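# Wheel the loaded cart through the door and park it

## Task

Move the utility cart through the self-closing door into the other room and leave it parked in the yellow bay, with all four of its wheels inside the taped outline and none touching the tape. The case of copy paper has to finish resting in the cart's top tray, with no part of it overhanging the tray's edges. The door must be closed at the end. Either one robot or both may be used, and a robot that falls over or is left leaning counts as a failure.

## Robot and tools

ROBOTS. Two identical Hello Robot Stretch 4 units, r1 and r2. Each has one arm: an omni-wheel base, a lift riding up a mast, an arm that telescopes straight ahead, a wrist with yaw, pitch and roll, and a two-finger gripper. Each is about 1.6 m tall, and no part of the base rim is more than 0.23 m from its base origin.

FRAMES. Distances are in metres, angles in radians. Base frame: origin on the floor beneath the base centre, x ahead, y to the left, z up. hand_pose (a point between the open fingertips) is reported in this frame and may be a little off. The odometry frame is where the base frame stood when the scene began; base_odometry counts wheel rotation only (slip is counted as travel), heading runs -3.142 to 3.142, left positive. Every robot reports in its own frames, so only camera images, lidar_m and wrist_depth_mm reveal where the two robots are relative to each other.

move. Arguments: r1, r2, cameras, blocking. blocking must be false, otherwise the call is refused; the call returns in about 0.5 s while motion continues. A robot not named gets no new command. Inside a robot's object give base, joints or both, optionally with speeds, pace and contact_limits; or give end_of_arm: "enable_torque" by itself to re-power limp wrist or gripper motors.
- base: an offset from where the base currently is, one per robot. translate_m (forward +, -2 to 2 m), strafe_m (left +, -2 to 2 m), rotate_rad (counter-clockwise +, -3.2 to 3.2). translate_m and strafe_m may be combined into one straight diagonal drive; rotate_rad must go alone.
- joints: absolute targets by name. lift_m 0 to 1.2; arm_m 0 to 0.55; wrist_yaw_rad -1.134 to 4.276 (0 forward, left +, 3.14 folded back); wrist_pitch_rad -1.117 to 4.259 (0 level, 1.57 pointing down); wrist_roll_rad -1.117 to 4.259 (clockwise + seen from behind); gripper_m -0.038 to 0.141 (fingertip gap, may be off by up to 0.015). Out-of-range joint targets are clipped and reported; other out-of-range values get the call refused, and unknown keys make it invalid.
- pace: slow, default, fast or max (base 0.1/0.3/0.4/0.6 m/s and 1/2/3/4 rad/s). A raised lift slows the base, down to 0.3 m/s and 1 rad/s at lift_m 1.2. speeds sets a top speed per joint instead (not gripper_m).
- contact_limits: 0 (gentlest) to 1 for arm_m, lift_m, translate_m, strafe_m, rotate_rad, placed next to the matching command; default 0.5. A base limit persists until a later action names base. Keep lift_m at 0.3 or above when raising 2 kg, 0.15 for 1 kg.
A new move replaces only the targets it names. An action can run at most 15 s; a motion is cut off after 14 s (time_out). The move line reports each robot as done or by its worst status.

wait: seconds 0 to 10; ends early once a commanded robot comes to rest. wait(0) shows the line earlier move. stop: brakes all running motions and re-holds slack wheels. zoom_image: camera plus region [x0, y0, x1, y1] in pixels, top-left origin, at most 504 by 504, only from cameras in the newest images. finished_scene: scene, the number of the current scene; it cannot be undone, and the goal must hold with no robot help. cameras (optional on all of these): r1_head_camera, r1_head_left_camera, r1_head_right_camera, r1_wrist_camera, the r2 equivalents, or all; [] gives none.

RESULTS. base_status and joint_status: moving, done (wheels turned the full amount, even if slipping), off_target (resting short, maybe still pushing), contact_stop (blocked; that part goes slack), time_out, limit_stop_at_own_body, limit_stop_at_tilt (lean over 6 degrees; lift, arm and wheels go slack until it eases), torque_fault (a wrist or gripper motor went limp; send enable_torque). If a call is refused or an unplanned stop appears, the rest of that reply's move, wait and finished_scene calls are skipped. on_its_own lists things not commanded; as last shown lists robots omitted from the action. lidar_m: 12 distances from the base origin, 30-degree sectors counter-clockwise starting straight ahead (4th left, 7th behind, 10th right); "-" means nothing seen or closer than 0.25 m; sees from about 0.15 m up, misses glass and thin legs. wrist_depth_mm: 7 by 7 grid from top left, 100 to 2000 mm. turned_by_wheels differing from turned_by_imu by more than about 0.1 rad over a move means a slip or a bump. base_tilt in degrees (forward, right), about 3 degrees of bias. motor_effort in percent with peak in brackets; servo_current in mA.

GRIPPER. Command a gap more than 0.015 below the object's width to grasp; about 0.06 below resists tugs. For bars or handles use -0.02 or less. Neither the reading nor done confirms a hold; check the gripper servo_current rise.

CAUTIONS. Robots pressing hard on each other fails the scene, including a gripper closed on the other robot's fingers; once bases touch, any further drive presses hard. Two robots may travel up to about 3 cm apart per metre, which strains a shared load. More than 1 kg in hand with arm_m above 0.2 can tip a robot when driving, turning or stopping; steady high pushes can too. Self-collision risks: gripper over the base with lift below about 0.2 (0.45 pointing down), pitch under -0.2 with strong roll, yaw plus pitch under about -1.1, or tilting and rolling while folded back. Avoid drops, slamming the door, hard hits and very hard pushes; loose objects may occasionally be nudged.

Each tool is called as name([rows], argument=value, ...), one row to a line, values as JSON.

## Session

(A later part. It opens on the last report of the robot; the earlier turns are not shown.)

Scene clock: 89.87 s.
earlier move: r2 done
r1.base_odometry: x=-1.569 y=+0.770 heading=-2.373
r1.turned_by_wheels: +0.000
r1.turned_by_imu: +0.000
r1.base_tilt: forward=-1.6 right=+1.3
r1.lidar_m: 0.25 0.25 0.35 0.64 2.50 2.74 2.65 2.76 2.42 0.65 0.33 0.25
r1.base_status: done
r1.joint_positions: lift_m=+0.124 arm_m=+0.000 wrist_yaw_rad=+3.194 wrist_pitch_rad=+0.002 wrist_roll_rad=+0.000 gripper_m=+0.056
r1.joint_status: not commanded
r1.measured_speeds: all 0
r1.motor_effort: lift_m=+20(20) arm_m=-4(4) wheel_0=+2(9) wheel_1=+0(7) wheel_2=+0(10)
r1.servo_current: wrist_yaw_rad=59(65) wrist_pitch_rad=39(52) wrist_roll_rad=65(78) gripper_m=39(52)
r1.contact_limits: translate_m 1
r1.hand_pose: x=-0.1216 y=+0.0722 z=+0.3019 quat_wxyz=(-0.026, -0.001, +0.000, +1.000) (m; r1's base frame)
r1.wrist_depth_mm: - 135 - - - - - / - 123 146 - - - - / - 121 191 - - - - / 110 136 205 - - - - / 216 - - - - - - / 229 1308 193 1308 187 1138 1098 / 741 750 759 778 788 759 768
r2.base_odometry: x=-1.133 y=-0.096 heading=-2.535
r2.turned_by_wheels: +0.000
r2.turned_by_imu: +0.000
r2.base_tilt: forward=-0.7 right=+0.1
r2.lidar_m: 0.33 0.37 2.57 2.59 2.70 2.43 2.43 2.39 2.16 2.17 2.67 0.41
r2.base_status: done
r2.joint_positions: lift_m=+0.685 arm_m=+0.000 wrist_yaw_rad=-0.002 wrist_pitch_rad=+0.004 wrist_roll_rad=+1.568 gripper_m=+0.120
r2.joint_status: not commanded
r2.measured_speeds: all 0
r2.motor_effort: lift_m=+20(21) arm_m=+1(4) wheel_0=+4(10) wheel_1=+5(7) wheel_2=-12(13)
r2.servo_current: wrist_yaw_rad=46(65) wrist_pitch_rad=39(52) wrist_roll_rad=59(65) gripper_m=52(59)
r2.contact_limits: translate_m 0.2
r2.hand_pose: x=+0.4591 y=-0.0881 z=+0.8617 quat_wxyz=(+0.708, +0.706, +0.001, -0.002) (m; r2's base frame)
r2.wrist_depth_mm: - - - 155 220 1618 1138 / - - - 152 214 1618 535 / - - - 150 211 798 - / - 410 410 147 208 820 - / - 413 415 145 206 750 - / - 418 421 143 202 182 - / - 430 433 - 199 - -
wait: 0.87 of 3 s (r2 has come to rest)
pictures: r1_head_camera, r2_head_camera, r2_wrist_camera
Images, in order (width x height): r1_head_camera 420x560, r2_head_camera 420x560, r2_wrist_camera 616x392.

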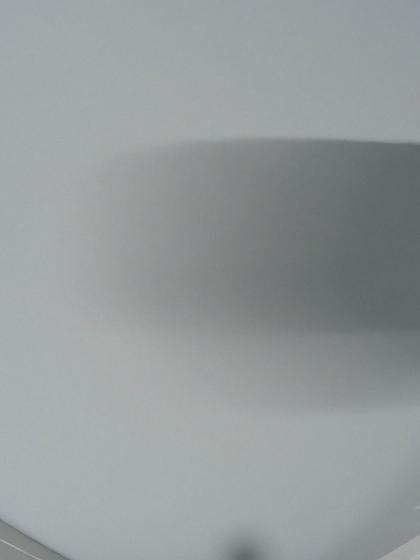

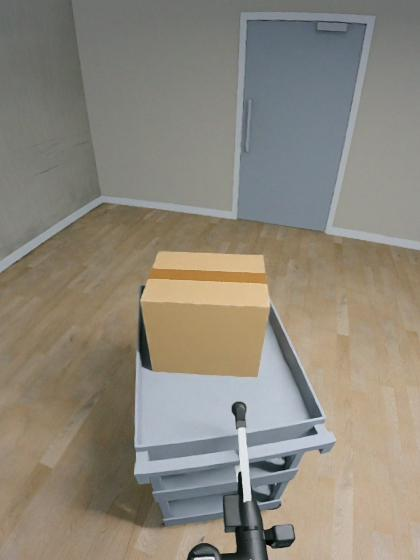

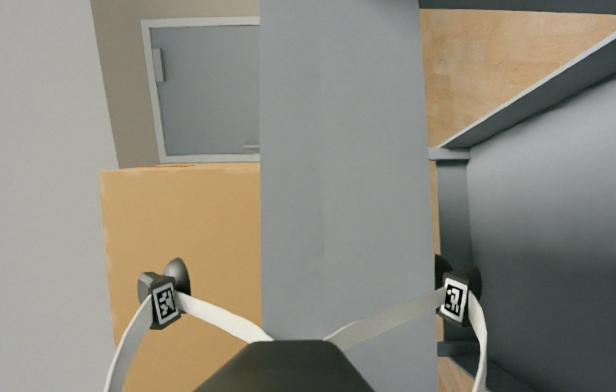

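move(r2={"joints":{"lift_m":0.67}}, r1={"base":{"translate_m":0.6},"contact_limits":{"translate_m":1.0}}, blocking=false, cameras=[])

wait(seconds=1, cameras=[])

move(r2={"joints":{"gripper_m":-0.03}}, blocking=false, cameras=[])

wait(seconds=3, cameras=[])

wait(seconds=2, cameras=["r1_head_camera","r1_head_left_camera","r2_head_camera","r2_head_left_camera","r2_wrist_camera"])

Scene clock: 101.83 s.
move: r1 moving; r2 moving
r1.base_odometry: x=-1.591 y=+0.748 heading=-2.373
r1.turned_by_wheels: +0.000
r1.turned_by_imu: +0.000
r1.base_tilt: forward=-1.6 right=+1.3
r1.lidar_m: - 0.25 0.30 0.57 2.49 2.77 2.66 2.80 2.42 0.48 0.32 0.25
r1.base_status: translate_m moving
r1.joint_positions: lift_m=+0.124 arm_m=+0.000 wrist_yaw_rad=+3.194 wrist_pitch_rad=+0.002 wrist_roll_rad=+0.000 gripper_m=+0.056
r1.joint_status: not commanded
r1.measured_speeds: translate_m=+0.121 strafe_m=+0.000 rotate_rad=+0.000 lift_m=+0.000 arm_m=+0.000 wrist_yaw_rad=+0.000 wrist_pitch_rad=+0.000 wrist_roll_rad=+0.000
r1.motor_effort: lift_m=+19(20) arm_m=-4(4) wheel_0=+8(8) wheel_1=+4(7) wheel_2=-6(9)
r1.servo_current: wrist_yaw_rad=52(72) wrist_pitch_rad=39(46) wrist_roll_rad=39(65) gripper_m=39(46)
r1.contact_limits: translate_m 1
r1.hand_pose: x=-0.1216 y=+0.0722 z=+0.3019 quat_wxyz=(-0.026, -0.001, +0.000, +1.000) (m; r1's base frame)
r1.wrist_depth_mm: - 135 - - - - - / - 122 144 - - - - / - 121 190 - - - - / 110 135 204 - - - - / 216 - - - - - - / 226 1397 194 1308 188 1160 1118 / 750 750 759 788 778 759 759
r2.base_odometry: x=-1.133 y=-0.096 heading=-2.535
r2.turned_by_wheels: +0.000
r2.turned_by_imu: +0.001
r2.base_tilt: forward=-0.7 right=+0.1
r2.lidar_m: 0.35 0.35 2.56 2.57 2.71 2.44 2.45 2.38 2.13 2.17 2.68 0.42
r2.base_status: not commanded
r2.joint_positions: lift_m=+0.670 arm_m=+0.000 wrist_yaw_rad=-0.002 wrist_pitch_rad=+0.003 wrist_roll_rad=+1.568 gripper_m=+0.120
r2.joint_status: lift_m moving
r2.measured_speeds: translate_m=+0.000 strafe_m=+0.000 rotate_rad=+0.000 lift_m=+0.000 arm_m=+0.000 wrist_yaw_rad=+0.000 wrist_pitch_rad=-0.001 wrist_roll_rad=+0.000
r2.motor_effort: lift_m=+11(21) arm_m=+4(4) wheel_0=+4(4) wheel_1=+5(5) wheel_2=-11(12)
r2.servo_current: wrist_yaw_rad=39(59) wrist_pitch_rad=39(46) wrist_roll_rad=46(52) gripper_m=52(59)
r2.contact_limits: translate_m 0.2
r2.hand_pose: x=+0.4591 y=-0.0881 z=+0.8478 quat_wxyz=(+0.708, +0.706, +0.000, -0.002) (m; r2's base frame)
r2.wrist_depth_mm: - - - 213 215 1661 1138 / - - - 211 212 1756 517 / - - - 149 209 732 - / - 410 407 204 206 - - / - 418 418 144 204 759 - / - 424 160 142 199 185 - / - 436 433 - 197 - -
pictures: none
No camera images: "cameras" was empty.

Scene clock: 102.07 s.
earlier move: r1 moving; r2 done
r1.base_odometry: x=-1.615 y=+0.723 heading=-2.367
r1.turned_by_wheels: +0.006
r1.turned_by_imu: +0.020
r1.base_tilt: forward=-1.6 right=+1.2
r1.lidar_m: - 0.25 0.27 0.52 2.53 2.77 2.68 2.84 2.42 0.45 0.28 0.25
r1.base_status: translate_m moving
r1.joint_positions: lift_m=+0.124 arm_m=+0.000 wrist_yaw_rad=+3.194 wrist_pitch_rad=+0.002 wrist_roll_rad=+0.000 gripper_m=+0.056
r1.joint_status: not commanded
r1.measured_speeds: translate_m=+0.169 strafe_m=+0.051 rotate_rad=+0.115 lift_m=-0.002 arm_m=+0.000 wrist_yaw_rad=+0.000 wrist_pitch_rad=+0.000 wrist_roll_rad=+0.000
r1.motor_effort: lift_m=+19(20) arm_m=-1(4) wheel_0=+23(23) wheel_1=+19(22) wheel_2=-24(25)
r1.servo_current: wrist_yaw_rad=59(72) wrist_pitch_rad=46(46) wrist_roll_rad=52(65) gripper_m=46(46)
r1.contact_limits: translate_m 1
r1.hand_pose: x=-0.1217 y=+0.0722 z=+0.3019 quat_wxyz=(-0.026, -0.001, +0.000, +1.000) (m; r1's base frame)
r1.wrist_depth_mm: - 133 133 - - - - / - 112 133 - - - - / - 115 136 - - - - / - 134 190 - - - - / 205 1983 - - - - - / 220 1182 194 1182 189 1118 1098 / 220 741 759 144 788 778 759
r2.base_odometry: x=-1.133 y=-0.096 heading=-2.535
r2.turned_by_wheels: +0.000
r2.turned_by_imu: +0.000
r2.base_tilt: forward=-0.7 right=+0.1
r2.lidar_m: 0.34 0.37 2.57 2.59 2.69 2.43 2.44 2.38 2.14 2.15 2.63 0.41
r2.base_status: not commanded
r2.joint_positions: lift_m=+0.670 arm_m=+0.000 wrist_yaw_rad=-0.002 wrist_pitch_rad=+0.003 wrist_roll_rad=+1.568 gripper_m=+0.120
r2.joint_status: all done
r2.measured_speeds: all 0
r2.motor_effort: lift_m=+11(21) arm_m=+4(4) wheel_0=+4(4) wheel_1=+5(5) wheel_2=-11(12)
r2.servo_current: wrist_yaw_rad=46(59) wrist_pitch_rad=39(46) wrist_roll_rad=52(52) gripper_m=52(59)
r2.contact_limits: translate_m 0.2
r2.hand_pose: x=+0.4591 y=-0.0881 z=+0.8478 quat_wxyz=(+0.708, +0.706, +0.000, -0.002) (m; r2's base frame)
r2.wrist_depth_mm: - - - 214 215 1708 1160 / - - - 211 212 1661 517 / - - - 149 208 732 - / - 410 407 205 205 - - / - 415 415 145 203 768 - / - 421 160 142 199 185 - / - 436 430 - 198 - -
wait: 0.23 of 1 s (r2 has come to rest)
pictures: none
No camera images: "cameras" was empty.

Scene clock: 102.57 s.
earlier move: r1 moving
move: r2 moving
r1.base_odometry: x=-1.705 y=+0.638 heading=-2.373
r1.turned_by_wheels: -0.005
r1.turned_by_imu: +0.040
r1.base_tilt: forward=-1.6 right=+1.3
r1.lidar_m: 0.25 0.25 0.25 0.47 2.51 2.87 2.80 2.99 2.42 0.46 0.39 0.25
r1.base_status: translate_m moving
r1.joint_positions: lift_m=+0.124 arm_m=+0.000 wrist_yaw_rad=+3.194 wrist_pitch_rad=+0.002 wrist_roll_rad=+0.000 gripper_m=+0.056
r1.joint_status: not commanded
r1.measured_speeds: translate_m=+0.303 strafe_m=-0.001 rotate_rad=+0.001 lift_m=+0.000 arm_m=+0.000 wrist_yaw_rad=+0.000 wrist_pitch_rad=+0.000 wrist_roll_rad=+0.000
r1.motor_effort: lift_m=+19(19) arm_m=+4(4) wheel_0=+24(31) wheel_1=+20(20) wheel_2=-29(32)
r1.servo_current: wrist_yaw_rad=33(59) wrist_pitch_rad=46(52) wrist_roll_rad=46(59) gripper_m=39(52)
r1.contact_limits: translate_m 1
r1.hand_pose: x=-0.1217 y=+0.0722 z=+0.3019 quat_wxyz=(-0.026, -0.001, +0.000, +1.000) (m; r1's base frame)
r1.wrist_depth_mm: - 134 - - - - - / - 119 137 - - - - / - 123 157 - - - - / 108 135 205 - - - - / 213 1983 - - - - - / 1008 1205 194 1205 187 1138 1118 / 230 750 750 788 788 768 788
r2.base_odometry: x=-1.133 y=-0.097 heading=-2.534
r2.turned_by_wheels: +0.000
r2.turned_by_imu: +0.000
r2.base_tilt: forward=-0.7 right=+0.1
r2.lidar_m: 0.34 0.35 2.58 2.61 2.68 2.42 2.46 2.43 2.14 2.16 2.65 0.39
r2.base_status: not commanded
r2.joint_positions: lift_m=+0.670 arm_m=+0.000 wrist_yaw_rad=-0.002 wrist_pitch_rad=+0.003 wrist_roll_rad=+1.568 gripper_m=+0.106
r2.joint_status: gripper_m moving
r2.measured_speeds: all 0
r2.motor_effort: lift_m=+12(12) arm_m=+4(4) wheel_0=+4(4) wheel_1=+5(5) wheel_2=-8(11)
r2.servo_current: wrist_yaw_rad=52(52) wrist_pitch_rad=46(46) wrist_roll_rad=26(65) gripper_m=182(182)
r2.contact_limits: translate_m 0.2
r2.hand_pose: x=+0.4591 y=-0.0881 z=+0.8477 quat_wxyz=(+0.708, +0.706, +0.000, -0.002) (m; r2's base frame)
r2.wrist_depth_mm: - - - 211 212 1661 1160 / - - - 208 210 1661 539 / - - - 206 206 750 - / - 402 407 144 204 809 - / - 415 413 200 200 - - / - 421 156 140 196 175 - / - 427 430 - 196 - -
pictures: none
No camera images: "cameras" was empty.

Scene clock: 104.47 s.
earlier move: r1 moving; r2 done
r1.base_odometry: x=-1.999 y=+0.353 heading=-2.373
r1.turned_by_wheels: +0.000
r1.turned_by_imu: +0.008
r1.base_tilt: forward=-1.6 right=+1.2
r1.lidar_m: 0.25 0.25 - 0.25 0.35 3.28 3.22 3.44 0.60 1.54 2.54 0.55
r1.base_status: translate_m moving
r1.joint_positions: lift_m=+0.124 arm_m=+0.000 wrist_yaw_rad=+3.196 wrist_pitch_rad=+0.002 wrist_roll_rad=+0.000 gripper_m=+0.056
r1.joint_status: not commanded
r1.measured_speeds: translate_m=+0.020 strafe_m=+0.000 rotate_rad=-0.001 lift_m=+0.000 arm_m=+0.000 wrist_yaw_rad=+0.000 wrist_pitch_rad=+0.000 wrist_roll_rad=+0.000
r1.motor_effort: lift_m=+19(19) arm_m=+4(15) wheel_0=+4(31) wheel_1=+9(22) wheel_2=-4(32)
r1.servo_current: wrist_yaw_rad=65(130) wrist_pitch_rad=39(52) wrist_roll_rad=59(65) gripper_m=46(52)
r1.contact_limits: translate_m 1
r1.hand_pose: x=-0.1219 y=+0.0716 z=+0.3019 quat_wxyz=(-0.027, -0.001, +0.000, +1.000) (m; r1's base frame)
r1.wrist_depth_mm: - 135 - - - - - / - 120 135 - - - - / - 123 178 - - - - / 111 135 212 - - - - / 216 - - - - - - / 1008 1182 194 1205 187 1160 1098 / 750 750 750 798 788 750 798
r2.base_odometry: x=-1.134 y=-0.097 heading=-2.534
r2.turned_by_wheels: +0.000
r2.turned_by_imu: +0.001
r2.base_tilt: forward=-0.7 right=+0.0
r2.lidar_m: 0.33 0.35 2.59 2.60 2.66 2.42 2.46 2.40 2.14 2.17 2.67 0.40
r2.base_status: not commanded
r2.joint_positions: lift_m=+0.670 arm_m=+0.000 wrist_yaw_rad=+0.003 wrist_pitch_rad=+0.007 wrist_roll_rad=+1.569 gripper_m=-0.028
r2.joint_status: all done
r2.measured_speeds: all 0
r2.motor_effort: lift_m=+18(18) arm_m=-4(4) wheel_0=+1(4) wheel_1=+4(5) wheel_2=+0(11)
r2.servo_current: wrist_yaw_rad=46(59) wrist_pitch_rad=52(52) wrist_roll_rad=46(65) gripper_m=208(481)
r2.contact_limits: translate_m 0.2
r2.hand_pose: x=+0.4596 y=-0.0865 z=+0.8461 quat_wxyz=(+0.708, +0.706, +0.004, -0.001) (m; r2's base frame)
r2.wrist_depth_mm: - - - 186 187 1576 1118 / - - 123 185 185 1618 - / - - 122 183 184 750 - / - 382 121 182 183 750 - / - 389 120 180 181 798 - / - 399 119 179 179 159 - / - 413 118 - - - -
wait: 1.90 of 3 s (r2 has come to rest)
pictures: none
No camera images: "cameras" was empty.

Scene clock: 104.83 s.
earlier move: r1 done
r1.base_odometry: x=-1.999 y=+0.353 heading=-2.373
r1.turned_by_wheels: +0.000
r1.turned_by_imu: +0.000
r1.base_tilt: forward=-1.6 right=+1.3
r1.lidar_m: 0.25 0.25 - 0.25 0.37 3.29 3.22 3.41 0.58 1.52 2.54 0.56
r1.base_status: done
r1.joint_positions: lift_m=+0.124 arm_m=+0.000 wrist_yaw_rad=+3.196 wrist_pitch_rad=+0.002 wrist_roll_rad=+0.000 gripper_m=+0.056
r1.joint_status: not commanded
r1.measured_speeds: all 0
r1.motor_effort: lift_m=+19(19) arm_m=+4(15) wheel_0=+4(31) wheel_1=+10(22) wheel_2=-4(32)
r1.servo_current: wrist_yaw_rad=52(130) wrist_pitch_rad=39(52) wrist_roll_rad=52(65) gripper_m=39(52)
r1.contact_limits: translate_m 1
r1.hand_pose: x=-0.1219 y=+0.0716 z=+0.3019 quat_wxyz=(-0.027, -0.001, +0.000, +1.000) (m; r1's base frame)
r1.wrist_depth_mm: - 135 - - - - - / - 120 135 - - - - / - 123 178 - - - - / 111 135 212 - - - - / 216 - - - - - - / 1008 1229 193 1205 187 1118 1138 / 750 750 750 788 778 750 788
r2.base_odometry: x=-1.134 y=-0.097 heading=-2.534
r2.turned_by_wheels: +0.000
r2.turned_by_imu: +0.000
r2.base_tilt: forward=-0.7 right=+0.1
r2.lidar_m: 0.32 0.35 2.58 2.58 2.68 2.43 2.44 2.37 2.15 2.18 2.68 0.37
r2.base_status: not commanded
r2.joint_positions: lift_m=+0.670 arm_m=+0.000 wrist_yaw_rad=+0.003 wrist_pitch_rad=+0.007 wrist_roll_rad=+1.569 gripper_m=-0.028
r2.joint_status: all done
r2.measured_speeds: all 0
r2.motor_effort: lift_m=+18(18) arm_m=-4(4) wheel_0=+2(4) wheel_1=+3(5) wheel_2=+0(11)
r2.servo_current: wrist_yaw_rad=39(59) wrist_pitch_rad=52(52) wrist_roll_rad=52(65) gripper_m=215(481)
r2.contact_limits: translate_m 0.2
r2.hand_pose: x=+0.4596 y=-0.0865 z=+0.8461 quat_wxyz=(+0.708, +0.706, +0.004, -0.001) (m; r2's base frame)
r2.wrist_depth_mm: - - - 186 186 1537 1098 / - - 123 184 186 1618 - / - - 122 183 185 741 - / - 382 121 182 182 759 - / - 392 120 180 181 778 - / - 399 119 178 180 159 - / - 413 119 - - - -
wait: 0.37 of 2 s (r1 has come to rest)
pictures: r1_head_camera, r1_head_left_camera, r2_head_camera, r2_head_left_camera, r2_wrist_camera
Images, in order (width x height): r1_head_camera 420x560, r1_head_left_camera 420x672, r2_head_camera 420x560, r2_head_left_camera 420x672, r2_wrist_camera 616x392.

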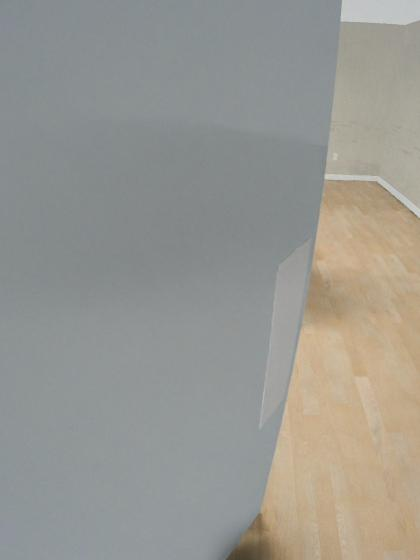

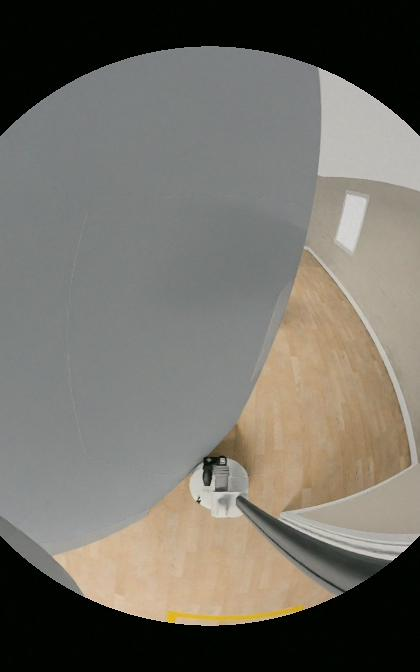

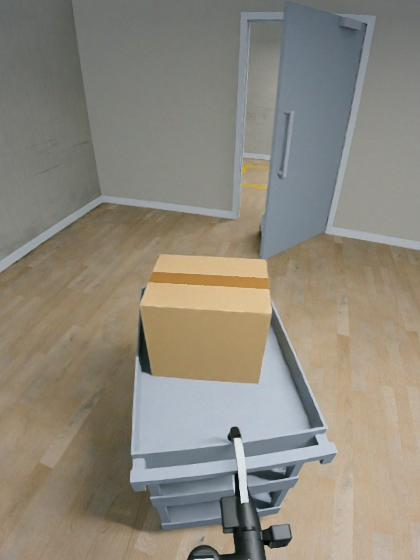

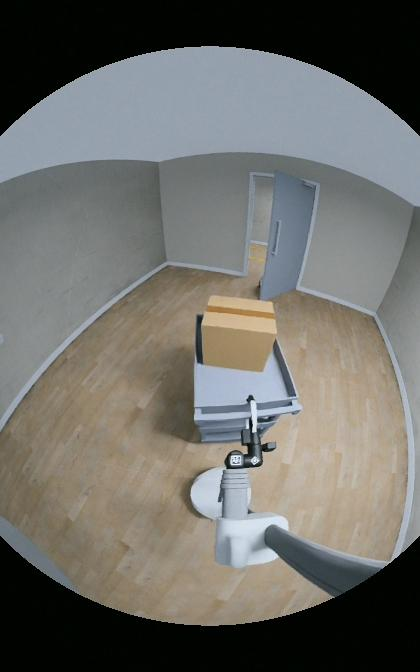

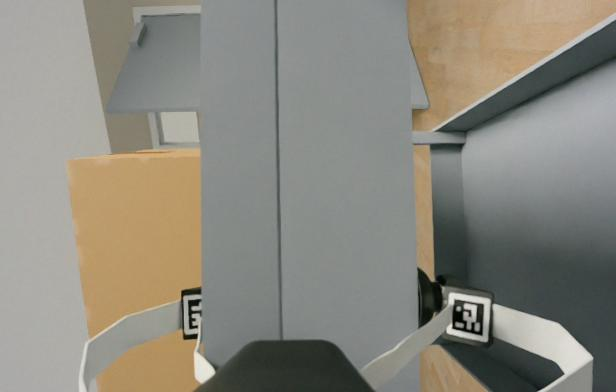

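move(r2={"joints":{"gripper_m":0.12}}, r1={"base":{"translate_m":0.25},"contact_limits":{"translate_m":1.0}}, blocking=false, cameras=[])

wait(seconds=2, cameras=[])

move(r2={"base":{"translate_m":-0.05},"joints":{"lift_m":0.69},"pace":"slow"}, blocking=false, cameras=[])

wait(seconds=2, cameras=["r2_wrist_camera","r1_head_camera","r2_head_camera"])

Scene clock: 115.07 s.
move: r1 moving; r2 moving
r1.base_odometry: x=-2.022 y=+0.331 heading=-2.372
r1.turned_by_wheels: +0.001
r1.turned_by_imu: +0.000
r1.base_tilt: forward=-1.6 right=+1.3
r1.lidar_m: 0.26 0.25 - 0.25 0.33 3.32 3.25 3.47 0.59 1.68 2.53 3.66
r1.base_status: translate_m moving
r1.joint_positions: lift_m=+0.124 arm_m=+0.000 wrist_yaw_rad=+3.196 wrist_pitch_rad=+0.002 wrist_roll_rad=+0.000 gripper_m=+0.056
r1.joint_status: not commanded
r1.measured_speeds: translate_m=+0.123 strafe_m=+0.001 rotate_rad=-0.001 lift_m=+0.000 arm_m=+0.000 wrist_yaw_rad=+0.000 wrist_pitch_rad=+0.000 wrist_roll_rad=+0.000
r1.motor_effort: lift_m=+19(19) arm_m=+4(4) wheel_0=+8(12) wheel_1=+19(19) wheel_2=-16(17)
r1.servo_current: wrist_yaw_rad=39(52) wrist_pitch_rad=46(52) wrist_roll_rad=59(72) gripper_m=46(46)
r1.contact_limits: translate_m 1
r1.hand_pose: x=-0.1219 y=+0.0716 z=+0.3019 quat_wxyz=(-0.027, -0.001, +0.000, +1.000) (m; r1's base frame)
r1.wrist_depth_mm: - 134 - - - - - / - 119 141 - - - - / - 126 162 - - - - / 110 135 210 - - - - / 215 - - - - - - / 1008 1229 193 1182 187 1160 1098 / 759 759 741 798 778 759 798
r2.base_odometry: x=-1.134 y=-0.097 heading=-2.534
r2.turned_by_wheels: +0.000
r2.turned_by_imu: +0.000
r2.base_tilt: forward=-0.7 right=+0.1
r2.lidar_m: 0.33 0.33 2.57 2.59 2.71 2.45 2.45 2.41 2.15 2.18 2.65 0.39
r2.base_status: not commanded
r2.joint_positions: lift_m=+0.670 arm_m=+0.000 wrist_yaw_rad=+0.003 wrist_pitch_rad=+0.007 wrist_roll_rad=+1.569 gripper_m=-0.003
r2.joint_status: gripper_m moving
r2.measured_speeds: translate_m=+0.000 strafe_m=+0.000 rotate_rad=+0.000 lift_m=+0.000 arm_m=+0.000 wrist_yaw_rad=-0.001 wrist_pitch_rad=+0.000 wrist_roll_rad=+0.001
r2.motor_effort: lift_m=+18(18) arm_m=-3(4) wheel_0=+1(2) wheel_1=+4(4) wheel_2=+0(0)
r2.servo_current: wrist_yaw_rad=46(52) wrist_pitch_rad=52(52) wrist_roll_rad=59(59) gripper_m=117(208)
r2.contact_limits: translate_m 0.2
r2.hand_pose: x=+0.4595 y=-0.0866 z=+0.8461 quat_wxyz=(+0.708, +0.706, +0.004, -0.001) (m; r2's base frame)
r2.wrist_depth_mm: - - 129 191 192 1537 1098 / - - 128 189 190 1576 - / - - 126 187 189 723 - / - 387 125 185 186 - - / - 394 124 185 185 798 - / - 402 123 183 183 162 - / - 415 122 - 135 - -
pictures: none
No camera images: "cameras" was empty.

Scene clock: 116.80 s.
earlier move: r1 moving; r2 done
r1.base_odometry: x=-2.179 y=+0.179 heading=-2.372
r1.turned_by_wheels: +0.000
r1.turned_by_imu: +0.000
r1.base_tilt: forward=-1.6 right=+1.2
r1.lidar_m: 0.31 0.25 - 0.25 0.26 0.68 3.47 0.73 0.80 2.39 2.55 3.66
r1.base_status: translate_m moving
r1.joint_positions: lift_m=+0.124 arm_m=+0.000 wrist_yaw_rad=+3.196 wrist_pitch_rad=+0.002 wrist_roll_rad=+0.000 gripper_m=+0.056
r1.joint_status: not commanded
r1.measured_speeds: all 0
r1.motor_effort: lift_m=+19(19) arm_m=+4(4) wheel_0=+0(12) wheel_1=+7(19) wheel_2=-3(17)
r1.servo_current: wrist_yaw_rad=39(78) wrist_pitch_rad=39(52) wrist_roll_rad=59(72) gripper_m=46(46)
r1.contact_limits: translate_m 1
r1.hand_pose: x=-0.1219 y=+0.0716 z=+0.3019 quat_wxyz=(-0.027, -0.001, +0.000, +1.000) (m; r1's base frame)
r1.wrist_depth_mm: - 135 - - - - - / - 121 135 - - - 661 / - 124 187 - - - 676 / 110 135 204 - - - 683 / 216 - - - - - 683 / 1008 1205 193 1182 188 1160 683 / 750 759 750 798 788 768 654
r2.base_odometry: x=-1.134 y=-0.097 heading=-2.534
r2.turned_by_wheels: +0.000
r2.turned_by_imu: +0.000
r2.base_tilt: forward=-0.7 right=+0.1
r2.lidar_m: 0.35 0.37 2.58 2.59 2.68 2.43 2.48 2.36 2.15 2.19 2.68 0.39
r2.base_status: not commanded
r2.joint_positions: lift_m=+0.670 arm_m=+0.000 wrist_yaw_rad=-0.004 wrist_pitch_rad=+0.007 wrist_roll_rad=+1.570 gripper_m=+0.120
r2.joint_status: all done
r2.measured_speeds: all 0
r2.motor_effort: lift_m=+18(18) arm_m=+4(5) wheel_0=+2(2) wheel_1=+3(4) wheel_2=-3(4)
r2.servo_current: wrist_yaw_rad=52(59) wrist_pitch_rad=52(59) wrist_roll_rad=33(65) gripper_m=52(208)
r2.contact_limits: translate_m 0.2
r2.hand_pose: x=+0.4589 y=-0.0885 z=+0.8462 quat_wxyz=(+0.707, +0.707, +0.001, -0.004) (m; r2's base frame)
r2.wrist_depth_mm: - - - 229 232 1661 1160 / - - - 225 226 1618 535 / - - - 221 223 798 - / - 424 421 218 219 820 - / - 427 430 215 216 820 - / - 433 163 155 211 - - / - 449 445 - - - -
wait: 1.73 of 2 s (r2 has come to rest)
pictures: none
No camera images: "cameras" was empty.

Scene clock: 117.30 s.
earlier move: r1 done
move: r2 moving
r1.base_odometry: x=-2.179 y=+0.179 heading=-2.372
r1.turned_by_wheels: +0.000
r1.turned_by_imu: +0.000
r1.base_tilt: forward=-1.6 right=+1.3
r1.lidar_m: 0.32 0.25 - 0.25 0.25 0.66 3.48 0.73 0.80 2.40 2.56 3.66
r1.base_status: done
r1.joint_positions: lift_m=+0.124 arm_m=+0.000 wrist_yaw_rad=+3.196 wrist_pitch_rad=+0.002 wrist_roll_rad=+0.000 gripper_m=+0.056
r1.joint_status: not commanded
r1.measured_speeds: all 0
r1.motor_effort: lift_m=+19(19) arm_m=+4(4) wheel_0=+1(2) wheel_1=+10(10) wheel_2=-2(3)
r1.servo_current: wrist_yaw_rad=59(65) wrist_pitch_rad=39(46) wrist_roll_rad=59(72) gripper_m=39(46)
r1.contact_limits: translate_m 1
r1.hand_pose: x=-0.1219 y=+0.0716 z=+0.3019 quat_wxyz=(-0.027, -0.001, +0.000, +1.000) (m; r1's base frame)
r1.wrist_depth_mm: - 135 - - - - - / - 121 135 - - - 654 / - 124 187 - - - 683 / 110 135 205 - - - 691 / 216 - - - - - 676 / 991 1205 194 1182 187 1138 683 / 750 759 759 798 768 768 661
r2.base_odometry: x=-1.124 y=-0.090 heading=-2.535
r2.turned_by_wheels: +0.000
r2.turned_by_imu: +0.000
r2.base_tilt: forward=-0.7 right=+0.1
r2.lidar_m: 0.37 0.39 2.59 2.61 2.65 2.43 2.43 2.36 2.15 2.16 2.68 0.41
r2.base_status: translate_m moving
r2.joint_positions: lift_m=+0.688 arm_m=+0.000 wrist_yaw_rad=-0.004 wrist_pitch_rad=+0.007 wrist_roll_rad=+1.570 gripper_m=+0.120
r2.joint_status: lift_m moving
r2.measured_speeds: translate_m=-0.049 strafe_m=+0.000 rotate_rad=-0.002 lift_m=+0.029 arm_m=+0.000 wrist_yaw_rad=+0.000 wrist_pitch_rad=+0.000 wrist_roll_rad=+0.000
r2.motor_effort: lift_m=+24(25) arm_m=+5(5) wheel_0=-3(8) wheel_1=-6(8) wheel_2=+8(8)
r2.servo_current: wrist_yaw_rad=46(59) wrist_pitch_rad=46(52) wrist_roll_rad=39(59) gripper_m=52(52)
r2.hand_pose: x=+0.4589 y=-0.0885 z=+0.8640 quat_wxyz=(+0.707, +0.707, +0.001, -0.004) (m; r2's base frame)
r2.wrist_depth_mm: - - - 177 240 1537 1160 / - - - 175 236 1661 521 / - - - 172 232 798 - / - 430 430 169 229 831 - / - 436 439 167 226 809 - / - 449 200 163 223 184 - / - - 452 - 220 - -
pictures: none
No camera images: "cameras" was empty.

Scene clock: 118.50 s.
earlier move: r2 done
r1.base_odometry: x=-2.179 y=+0.179 heading=-2.372
r1.turned_by_wheels: +0.000
r1.turned_by_imu: +0.000
r1.base_tilt: forward=-1.7 right=+1.3
r1.lidar_m: 0.32 0.25 - 0.25 0.28 0.69 3.47 0.71 0.79 2.40 2.52 3.67
r1.base_status: done
r1.joint_positions: lift_m=+0.124 arm_m=+0.000 wrist_yaw_rad=+3.196 wrist_pitch_rad=+0.002 wrist_roll_rad=+0.000 gripper_m=+0.056
r1.joint_status: not commanded
r1.measured_speeds: all 0
r1.motor_effort: lift_m=+19(19) arm_m=+4(4) wheel_0=+1(2) wheel_1=+10(10) wheel_2=-3(3)
r1.servo_current: wrist_yaw_rad=39(65) wrist_pitch_rad=46(46) wrist_roll_rad=59(72) gripper_m=39(46)
r1.contact_limits: translate_m 1
r1.hand_pose: x=-0.1219 y=+0.0716 z=+0.3019 quat_wxyz=(-0.027, -0.001, +0.000, +1.000) (m; r1's base frame)
r1.wrist_depth_mm: - 135 - - - - - / - 121 135 - - - 647 / - 124 187 - - - 691 / 110 135 204 - - - 691 / 216 - - - - - 683 / 991 1205 193 1182 187 1138 683 / 741 759 750 788 788 759 661
r2.base_odometry: x=-1.093 y=-0.068 heading=-2.534
r2.turned_by_wheels: +0.000
r2.turned_by_imu: +0.001
r2.base_tilt: forward=-0.7 right=+0.1
r2.lidar_m: 0.41 0.42 2.60 2.59 2.66 2.38 2.41 2.37 2.13 2.14 2.67 0.47
r2.base_status: done
r2.joint_positions: lift_m=+0.690 arm_m=+0.000 wrist_yaw_rad=-0.003 wrist_pitch_rad=+0.007 wrist_roll_rad=+1.570 gripper_m=+0.120
r2.joint_status: all done
r2.measured_speeds: all 0
r2.motor_effort: lift_m=+22(25) arm_m=+4(5) wheel_0=-3(11) wheel_1=-3(8) wheel_2=+6(9)
r2.servo_current: wrist_yaw_rad=39(65) wrist_pitch_rad=52(59) wrist_roll_rad=59(59) gripper_m=52(59)
r2.hand_pose: x=+0.4590 y=-0.0883 z=+0.8659 quat_wxyz=(+0.707, +0.707, +0.001, -0.004) (m; r2's base frame)
r2.wrist_depth_mm: - - - 276 278 1366 310 / - - - 272 273 1708 539 / - - - 211 270 842 - / - - 469 207 265 866 - / - - 477 204 263 854 - / - - 200 200 197 - - / - - 492 - 254 - -
wait: 1.20 of 2 s (r2 has come to rest)
pictures: r1_head_camera, r2_head_camera, r2_wrist_camera
Images, in order (width x height): r1_head_camera 420x560, r2_head_camera 420x560, r2_wrist_camera 616x392.

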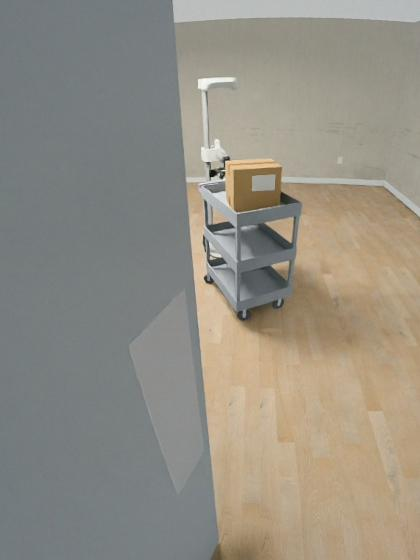

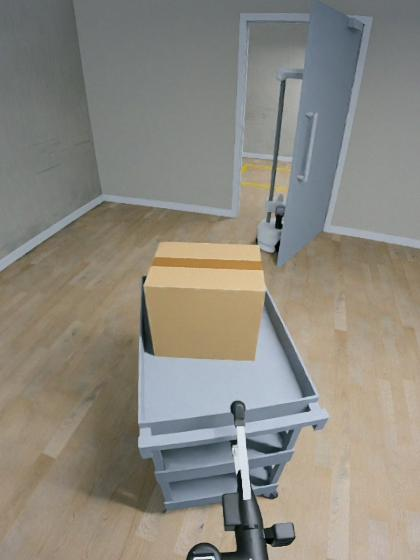

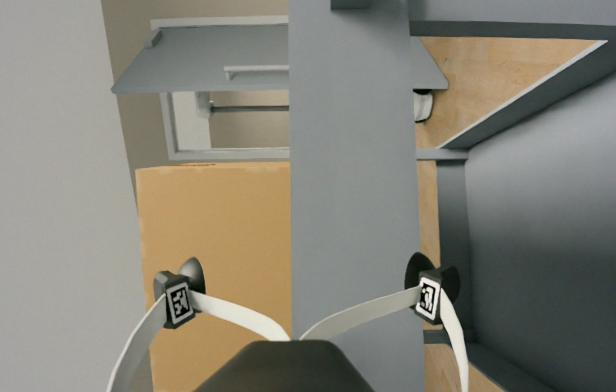

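move(r2={"base":{"translate_m":0.02},"pace":"slow"}, r1={"base":{"translate_m":0.25,"strafe_m":0.05},"contact_limits":{"translate_m":1.0}}, blocking=false, cameras=[])

wait(seconds=1.5, cameras=[])

move(r2={"joints":{"gripper_m":-0.03}}, blocking=false, cameras=[])

wait(seconds=3, cameras=["r2_wrist_camera","r1_head_camera","r2_head_camera"])

Scene clock: 126.70 s.
move: r1 moving; r2 moving
r1.base_odometry: x=-2.197 y=+0.153 heading=-2.371
r1.turned_by_wheels: +0.001
r1.turned_by_imu: +0.000
r1.base_tilt: forward=-1.6 right=+1.3
r1.lidar_m: 0.33 0.25 - 0.25 0.27 0.62 3.51 0.76 0.89 2.40 2.54 3.69
r1.base_status: translate_m moving; strafe_m moving
r1.joint_positions: lift_m=+0.124 arm_m=+0.000 wrist_yaw_rad=+3.196 wrist_pitch_rad=+0.002 wrist_roll_rad=+0.000 gripper_m=+0.056
r1.joint_status: not commanded
r1.measured_speeds: translate_m=+0.124 strafe_m=+0.026 rotate_rad=-0.003 lift_m=+0.000 arm_m=+0.000 wrist_yaw_rad=+0.000 wrist_pitch_rad=+0.000 wrist_roll_rad=+0.000
r1.motor_effort: lift_m=+19(19) arm_m=+4(4) wheel_0=+4(6) wheel_1=+17(17) wheel_2=-12(13)
r1.servo_current: wrist_yaw_rad=26(59) wrist_pitch_rad=39(46) wrist_roll_rad=52(52) gripper_m=39(46)
r1.contact_limits: translate_m 1
r1.hand_pose: x=-0.1219 y=+0.0716 z=+0.3019 quat_wxyz=(-0.027, -0.001, +0.000, +1.000) (m; r1's base frame)
r1.wrist_depth_mm: - 135 - - - - 683 / - 122 135 - - - 549 / - 124 160 - - - 554 / 110 135 213 - - - 569 / 213 - - - - - 732 / 1008 1160 193 1182 188 1160 569 / 750 750 741 788 788 759 564
r2.base_odometry: x=-1.102 y=-0.075 heading=-2.534
r2.turned_by_wheels: +0.000
r2.turned_by_imu: +0.000
r2.base_tilt: forward=-0.7 right=+0.1
r2.lidar_m: 0.40 0.40 2.60 2.61 2.64 2.41 2.43 2.39 2.13 2.16 2.65 0.46
r2.base_status: translate_m moving
r2.joint_positions: lift_m=+0.690 arm_m=+0.000 wrist_yaw_rad=-0.003 wrist_pitch_rad=+0.007 wrist_roll_rad=+1.570 gripper_m=+0.120
r2.joint_status: not commanded
r2.measured_speeds: translate_m=+0.043 strafe_m=+0.000 rotate_rad=-0.001 lift_m=+0.000 arm_m=+0.000 wrist_yaw_rad=+0.000 wrist_pitch_rad=+0.000 wrist_roll_rad=+0.000
r2.motor_effort: lift_m=+22(22) arm_m=+4(5) wheel_0=+5(9) wheel_1=+5(8) wheel_2=-7(9)
r2.servo_current: wrist_yaw_rad=46(59) wrist_pitch_rad=52(52) wrist_roll_rad=39(52) gripper_m=46(59)
r2.hand_pose: x=+0.4590 y=-0.0883 z=+0.8659 quat_wxyz=(+0.707, +0.707, +0.001, -0.004) (m; r2's base frame)
r2.wrist_depth_mm: - - - 268 268 1397 1060 / - - - 204 266 1708 554 / - - - 200 262 842 - / - - 455 197 256 854 - / - - 466 195 251 842 - / - - 200 190 214 - - / - - 484 - 247 - -
pictures: none
No camera images: "cameras" was empty.

Scene clock: 127.40 s.
earlier move: r1 moving; r2 done
r1.base_odometry: x=-2.278 y=+0.036 heading=-2.371
r1.turned_by_wheels: +0.000
r1.turned_by_imu: +0.000
r1.base_tilt: forward=-1.6 right=+1.3
r1.lidar_m: 1.59 0.25 - 0.25 0.25 0.47 3.65 0.88 1.06 2.45 2.60 1.80
r1.base_status: translate_m moving; strafe_m moving
r1.joint_positions: lift_m=+0.124 arm_m=+0.000 wrist_yaw_rad=+3.196 wrist_pitch_rad=+0.002 wrist_roll_rad=+0.000 gripper_m=+0.056
r1.joint_status: not commanded
r1.measured_speeds: translate_m=+0.203 strafe_m=+0.040 rotate_rad=-0.002 lift_m=+0.000 arm_m=+0.000 wrist_yaw_rad=+0.000 wrist_pitch_rad=+0.000 wrist_roll_rad=+0.000
r1.motor_effort: lift_m=+19(19) arm_m=+4(4) wheel_0=+2(6) wheel_1=+9(18) wheel_2=-3(14)
r1.servo_current: wrist_yaw_rad=46(59) wrist_pitch_rad=39(46) wrist_roll_rad=46(72) gripper_m=46(46)
r1.contact_limits: translate_m 1
r1.hand_pose: x=-0.1219 y=+0.0716 z=+0.3019 quat_wxyz=(-0.027, -0.001, +0.000, +1.000) (m; r1's base frame)
r1.wrist_depth_mm: - 135 - - - - 349 / - 120 135 - - - 359 / - 124 178 - - - 364 / 111 135 212 - - - 373 / 215 - - - - 1808 375 / 226 1229 191 1182 187 1042 375 / 750 759 741 788 778 634 373
r2.base_odometry: x=-1.109 y=-0.079 heading=-2.534
r2.turned_by_wheels: +0.000
r2.turned_by_imu: +0.000
r2.base_tilt: forward=-0.7 right=+0.1
r2.lidar_m: 0.40 0.40 2.57 2.60 2.64 2.38 2.42 2.37 2.12 2.17 2.66 0.45
r2.base_status: done
r2.joint_positions: lift_m=+0.690 arm_m=+0.000 wrist_yaw_rad=-0.003 wrist_pitch_rad=+0.007 wrist_roll_rad=+1.570 gripper_m=+0.120
r2.joint_status: not commanded
r2.measured_speeds: all 0
r2.motor_effort: lift_m=+21(22) arm_m=+4(5) wheel_0=+3(9) wheel_1=+5(8) wheel_2=-8(9)
r2.servo_current: wrist_yaw_rad=52(59) wrist_pitch_rad=46(59) wrist_roll_rad=59(59) gripper_m=52(59)
r2.hand_pose: x=+0.4590 y=-0.0883 z=+0.8659 quat_wxyz=(+0.707, +0.707, +0.001, -0.004) (m; r2's base frame)
r2.wrist_depth_mm: - - - 197 260 1464 1060 / - - - 194 255 1661 554 / - - - 190 251 778 - / - 455 449 187 248 854 - / - - 459 185 244 - - / - - 200 181 200 - - / - - 477 - 237 - -
wait: 0.70 of 1.5 s (r2 has come to rest)
pictures: none
No camera images: "cameras" was empty.

Scene clock: 127.90 s.
earlier move: r1 moving
move: r2 moving
r1.base_odometry: x=-2.317 y=-0.022 heading=-2.371
r1.turned_by_wheels: +0.000
r1.turned_by_imu: +0.000
r1.base_tilt: forward=-1.6 right=+1.3
r1.lidar_m: 1.50 0.25 0.25 0.25 0.25 0.45 3.74 0.94 1.16 2.46 2.61 1.71
r1.base_status: translate_m moving; strafe_m moving
r1.joint_positions: lift_m=+0.124 arm_m=+0.000 wrist_yaw_rad=+3.196 wrist_pitch_rad=+0.002 wrist_roll_rad=+0.000 gripper_m=+0.056
r1.joint_status: not commanded
r1.measured_speeds: translate_m=+0.078 strafe_m=+0.015 rotate_rad=-0.003 lift_m=+0.000 arm_m=+0.000 wrist_yaw_rad=+0.000 wrist_pitch_rad=+0.000 wrist_roll_rad=+0.000
r1.motor_effort: lift_m=+19(19) arm_m=+4(4) wheel_0=+1(3) wheel_1=+8(11) wheel_2=-2(4)
r1.servo_current: wrist_yaw_rad=52(52) wrist_pitch_rad=39(46) wrist_roll_rad=52(59) gripper_m=46(46)
r1.contact_limits: translate_m 1
r1.hand_pose: x=-0.1219 y=+0.0716 z=+0.3019 quat_wxyz=(-0.027, -0.001, +0.000, +1.000) (m; r1's base frame)
r1.wrist_depth_mm: - 135 - - - - 273 / - 121 135 - - - 303 / - 124 187 - - - 307 / 110 135 205 - - - 312 / 216 - - - - 1576 285 / 946 1205 194 1182 188 715 317 / 759 759 759 788 788 477 315
r2.base_odometry: x=-1.109 y=-0.079 heading=-2.534
r2.turned_by_wheels: +0.000
r2.turned_by_imu: +0.000
r2.base_tilt: forward=-0.7 right=+0.1
r2.lidar_m: 0.39 0.38 2.57 2.60 2.69 2.41 2.42 2.38 2.15 2.17 2.64 0.44
r2.base_status: not commanded
r2.joint_positions: lift_m=+0.690 arm_m=+0.000 wrist_yaw_rad=-0.003 wrist_pitch_rad=+0.007 wrist_roll_rad=+1.570 gripper_m=+0.106
r2.joint_status: gripper_m moving
r2.measured_speeds: all 0
r2.motor_effort: lift_m=+21(22) arm_m=+4(5) wheel_0=+4(4) wheel_1=+5(6) wheel_2=-7(8)
r2.servo_current: wrist_yaw_rad=59(72) wrist_pitch_rad=52(52) wrist_roll_rad=59(59) gripper_m=124(124)
r2.hand_pose: x=+0.4590 y=-0.0883 z=+0.8659 quat_wxyz=(+0.707, +0.707, +0.001, -0.004) (m; r2's base frame)
r2.wrist_depth_mm: - - - 197 259 1366 1042 / - - - 253 256 1661 525 / - - - 191 251 831 - / - 452 449 188 248 842 - / - - 459 185 244 831 - / - - 197 182 197 - - / - 477 477 - 239 - -
pictures: none
No camera images: "cameras" was empty.

Scene clock: 128.50 s.
earlier move: r1 done; r2 moving
r1.base_odometry: x=-2.324 y=-0.031 heading=-2.371
r1.turned_by_wheels: +0.000
r1.turned_by_imu: +0.000
r1.base_tilt: forward=-1.6 right=+1.2
r1.lidar_m: 1.51 0.25 0.25 0.25 0.25 0.43 3.72 0.97 1.20 2.47 2.64 1.69
r1.base_status: done
r1.joint_positions: lift_m=+0.124 arm_m=+0.000 wrist_yaw_rad=+3.196 wrist_pitch_rad=+0.002 wrist_roll_rad=+0.000 gripper_m=+0.056
r1.joint_status: not commanded
r1.measured_speeds: all 0
r1.motor_effort: lift_m=+19(19) arm_m=+4(4) wheel_0=+0(3) wheel_1=+7(11) wheel_2=-1(4)
r1.servo_current: wrist_yaw_rad=59(65) wrist_pitch_rad=39(52) wrist_roll_rad=59(65) gripper_m=39(46)
r1.contact_limits: translate_m 1
r1.hand_pose: x=-0.1219 y=+0.0716 z=+0.3019 quat_wxyz=(-0.027, -0.001, +0.000, +1.000) (m; r1's base frame)
r1.wrist_depth_mm: - 135 - - - 517 291 / - 121 135 - - 521 297 / - 124 187 - - - 301 / 110 135 204 - - - 278 / 216 - - - - 676 279 / 960 1182 194 1182 187 554 276 / 741 750 750 798 778 459 274
r2.base_odometry: x=-1.109 y=-0.079 heading=-2.534
r2.turned_by_wheels: +0.000
r2.turned_by_imu: +0.000
r2.base_tilt: forward=-0.7 right=+0.1
r2.lidar_m: 0.37 0.39 2.58 2.61 2.65 2.40 2.39 2.36 2.16 2.18 2.62 0.44
r2.base_status: not commanded
r2.joint_positions: lift_m=+0.690 arm_m=+0.000 wrist_yaw_rad=-0.003 wrist_pitch_rad=+0.007 wrist_roll_rad=+1.570 gripper_m=+0.046
r2.joint_status: gripper_m moving
r2.measured_speeds: translate_m=+0.000 strafe_m=+0.000 rotate_rad=-0.001 lift_m=+0.000 arm_m=+0.000 wrist_yaw_rad=+0.000 wrist_pitch_rad=+0.000 wrist_roll_rad=+0.000
r2.motor_effort: lift_m=+21(22) arm_m=+4(5) wheel_0=+4(4) wheel_1=+5(6) wheel_2=-8(8)
r2.servo_current: wrist_yaw_rad=39(72) wrist_pitch_rad=59(59) wrist_roll_rad=46(59) gripper_m=182(182)
r2.hand_pose: x=+0.4590 y=-0.0883 z=+0.8659 quat_wxyz=(+0.707, +0.707, +0.001, -0.004) (m; r2's base frame)
r2.wrist_depth_mm: - - - 198 263 1366 1042 / - - - 196 258 1661 525 / - - - 193 254 820 - / - 452 452 190 249 842 - / - 462 459 187 246 842 - / - - 194 183 189 - - / - - 473 - 239 - -
wait: 0.60 of 3 s (r1 has come to rest)
pictures: r1_head_camera, r2_head_camera, r2_wrist_camera
Images, in order (width x height): r1_head_camera 420x560, r2_head_camera 420x560, r2_wrist_camera 616x392.

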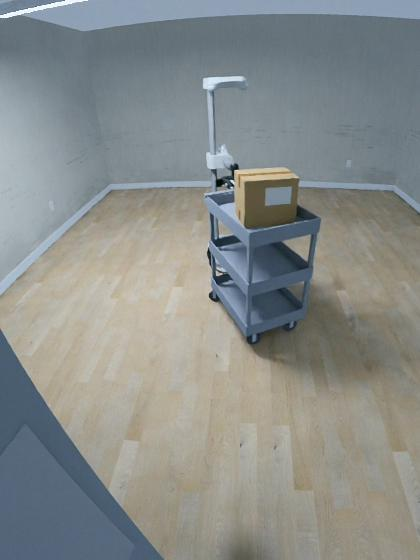

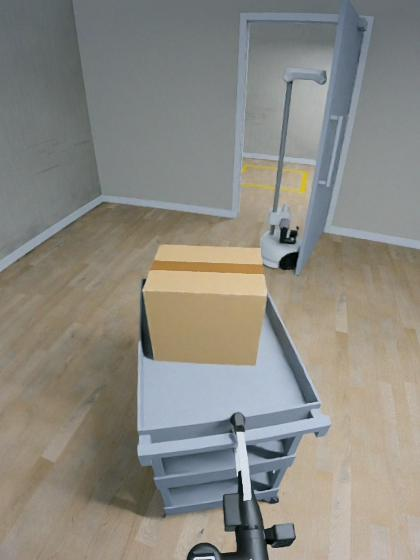

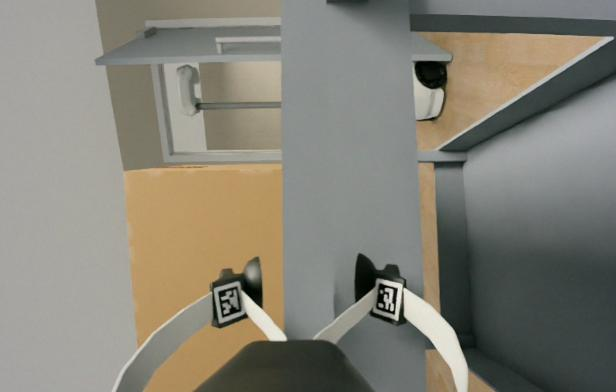

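move(r1={"base":{"translate_m":0.28,"strafe_m":0.15},"contact_limits":{"translate_m":1.0}}, blocking=false, cameras=[])

wait(seconds=3, cameras=["r2_wrist_camera","r1_head_camera","r1_head_left_camera","r2_head_camera"])

zoom_image(camera="r2_head_camera", region=[120, 0, 420, 300])

Scene clock: 136.83 s.
earlier move: r2 done
move: r1 moving
r1.base_odometry: x=-2.334 y=-0.065 heading=-2.371
r1.turned_by_wheels: +0.000
r1.turned_by_imu: +0.001
r1.base_tilt: forward=-1.6 right=+1.3
r1.lidar_m: 1.48 0.25 0.25 0.26 0.25 0.41 3.77 1.00 1.25 2.46 2.65 1.66
r1.base_status: translate_m moving; strafe_m moving
r1.joint_positions: lift_m=+0.124 arm_m=+0.000 wrist_yaw_rad=+3.196 wrist_pitch_rad=+0.002 wrist_roll_rad=+0.000 gripper_m=+0.056
r1.joint_status: not commanded
r1.measured_speeds: translate_m=+0.123 strafe_m=+0.067 rotate_rad=-0.002 lift_m=+0.000 arm_m=+0.000 wrist_yaw_rad=+0.000 wrist_pitch_rad=+0.000 wrist_roll_rad=+0.000
r1.motor_effort: lift_m=+19(19) arm_m=+4(4) wheel_0=+2(2) wheel_1=+14(16) wheel_2=-10(11)
r1.servo_current: wrist_yaw_rad=33(72) wrist_pitch_rad=39(46) wrist_roll_rad=59(59) gripper_m=39(46)
r1.contact_limits: translate_m 1
r1.hand_pose: x=-0.1219 y=+0.0716 z=+0.3019 quat_wxyz=(-0.027, -0.001, +0.000, +1.000) (m; r1's base frame)
r1.wrist_depth_mm: - 134 133 - - 539 281 / - 118 133 - - - 312 / - 116 152 - - - 289 / 109 135 191 - - - 324 / 210 1921 - - - 1576 324 / 226 1098 193 1182 187 715 322 / 223 750 759 788 778 480 289
r2.base_odometry: x=-1.109 y=-0.080 heading=-2.534
r2.turned_by_wheels: +0.000
r2.turned_by_imu: +0.001
r2.base_tilt: forward=-0.6 right=+0.1
r2.lidar_m: 0.39 0.39 2.60 2.60 2.66 2.41 2.42 2.37 2.14 2.16 2.68 0.40
r2.base_status: not commanded
r2.joint_positions: lift_m=+0.690 arm_m=+0.000 wrist_yaw_rad=+0.000 wrist_pitch_rad=+0.007 wrist_roll_rad=+1.570 gripper_m=-0.028
r2.joint_status: all done
r2.measured_speeds: all 0
r2.motor_effort: lift_m=+21(21) arm_m=+4(4) wheel_0=+2(2) wheel_1=+3(3) wheel_2=-2(2)
r2.servo_current: wrist_yaw_rad=59(59) wrist_pitch_rad=46(52) wrist_roll_rad=39(52) gripper_m=163(163)
r2.hand_pose: x=+0.4593 y=-0.0873 z=+0.8659 quat_wxyz=(+0.707, +0.707, +0.003, -0.002) (m; r2's base frame)
r2.wrist_depth_mm: - - - 185 248 1537 1138 / - - - 183 245 1618 539 / - - - 180 241 820 - / - 445 439 179 239 842 - / - 452 452 176 236 820 - / - - 183 175 178 - - / - - 469 - 232 - -
pictures: none
No camera images: "cameras" was empty.

Scene clock: 138.73 s.
earlier move: r1 done
r1.base_odometry: x=-2.420 y=-0.333 heading=-2.371
r1.turned_by_wheels: +0.000
r1.turned_by_imu: +0.001
r1.base_tilt: forward=-1.6 right=+1.3
r1.lidar_m: 1.26 2.81 2.13 2.09 0.25 0.32 - 1.29 1.60 2.63 2.80 1.29
r1.base_status: done
r1.joint_positions: lift_m=+0.124 arm_m=+0.000 wrist_yaw_rad=+3.196 wrist_pitch_rad=+0.002 wrist_roll_rad=+0.000 gripper_m=+0.056
r1.joint_status: not commanded
r1.measured_speeds: all 0
r1.motor_effort: lift_m=+19(19) arm_m=+4(4) wheel_0=+1(4) wheel_1=+2(17) wheel_2=-1(11)
r1.servo_current: wrist_yaw_rad=65(72) wrist_pitch_rad=46(52) wrist_roll_rad=46(65) gripper_m=39(52)
r1.contact_limits: translate_m 1
r1.hand_pose: x=-0.1219 y=+0.0716 z=+0.3019 quat_wxyz=(-0.027, -0.001, +0.000, +1.000) (m; r1's base frame)
r1.wrist_depth_mm: - 135 - - - 287 195 / - 121 135 - - 289 196 / - 124 187 - - 294 198 / 110 135 204 - - 297 200 / 216 - - - 1618 298 201 / 227 1205 193 1182 188 297 200 / 750 750 759 798 564 251 200
r2.base_odometry: x=-1.109 y=-0.080 heading=-2.534
r2.turned_by_wheels: +0.000
r2.turned_by_imu: +0.000
r2.base_tilt: forward=-0.7 right=+0.0
r2.lidar_m: 0.37 0.38 2.60 2.58 2.68 2.40 2.43 2.39 2.15 2.15 2.66 0.43
r2.base_status: not commanded
r2.joint_positions: lift_m=+0.690 arm_m=+0.000 wrist_yaw_rad=+0.000 wrist_pitch_rad=+0.007 wrist_roll_rad=+1.570 gripper_m=-0.028
r2.joint_status: all done
r2.measured_speeds: all 0
r2.motor_effort: lift_m=+21(22) arm_m=+4(4) wheel_0=+2(2) wheel_1=+3(4) wheel_2=-2(2)
r2.servo_current: wrist_yaw_rad=46(65) wrist_pitch_rad=46(59) wrist_roll_rad=46(59) gripper_m=150(163)
r2.hand_pose: x=+0.4593 y=-0.0873 z=+0.8659 quat_wxyz=(+0.707, +0.707, +0.003, -0.002) (m; r2's base frame)
r2.wrist_depth_mm: - - - 185 247 1499 1160 / - - - 183 245 1661 535 / - - - 181 241 809 - / - 449 442 179 239 842 - / - 455 452 176 236 831 - / - - 183 175 178 - - / - - 469 - 232 - -
wait: 1.90 of 3 s (r1 has come to rest)
pictures: r1_head_camera, r1_head_left_camera, r2_head_camera, r2_wrist_camera
Images, in order (width x height): r1_head_camera 420x560, r1_head_left_camera 420x672, r2_head_camera 420x560, r2_wrist_camera 616x392.

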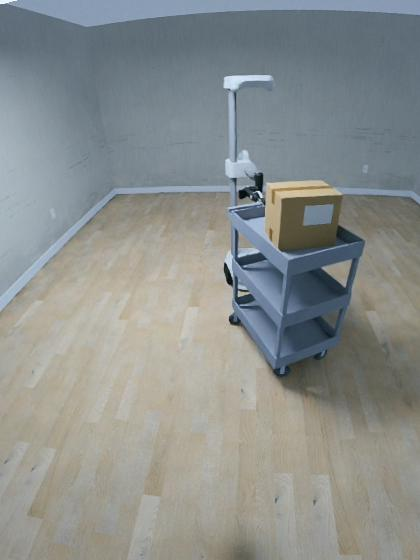

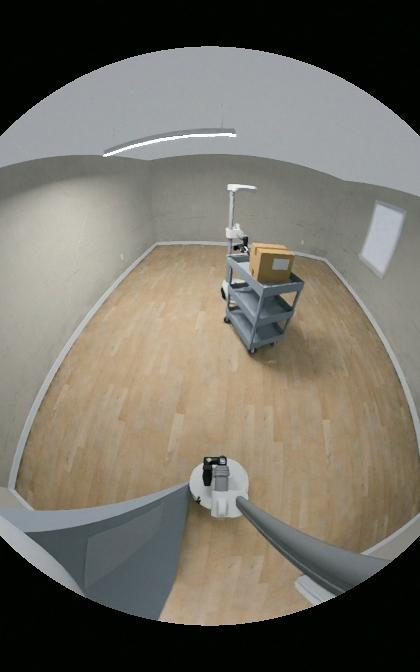

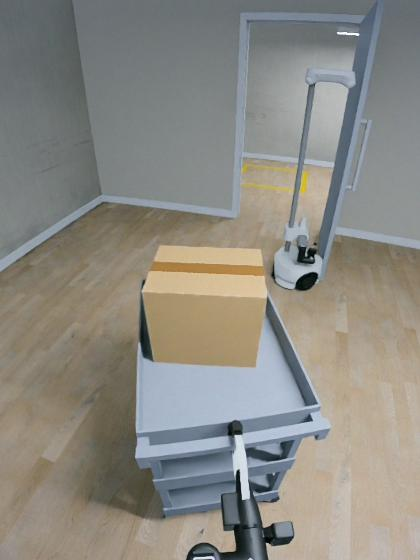

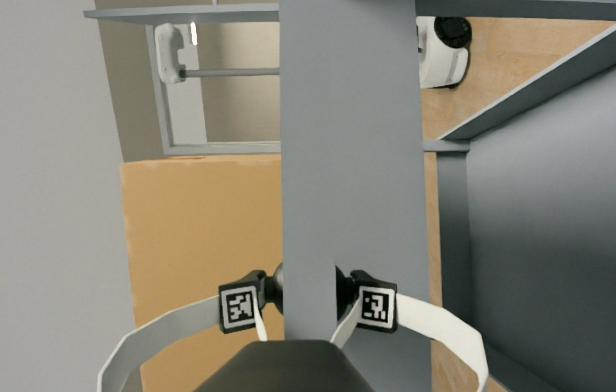

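Scaled by 1.680 from the camera's 420x560 image, which has a finer 1200x1600 frame.

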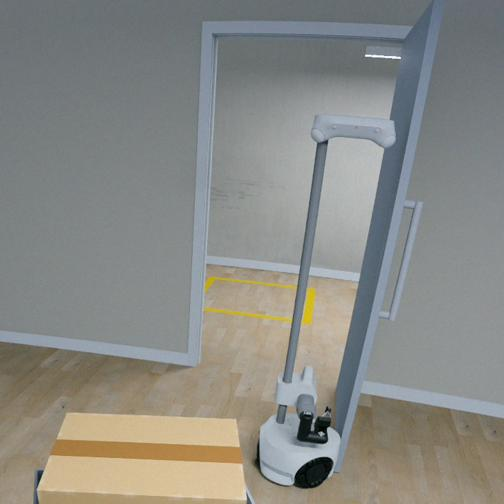

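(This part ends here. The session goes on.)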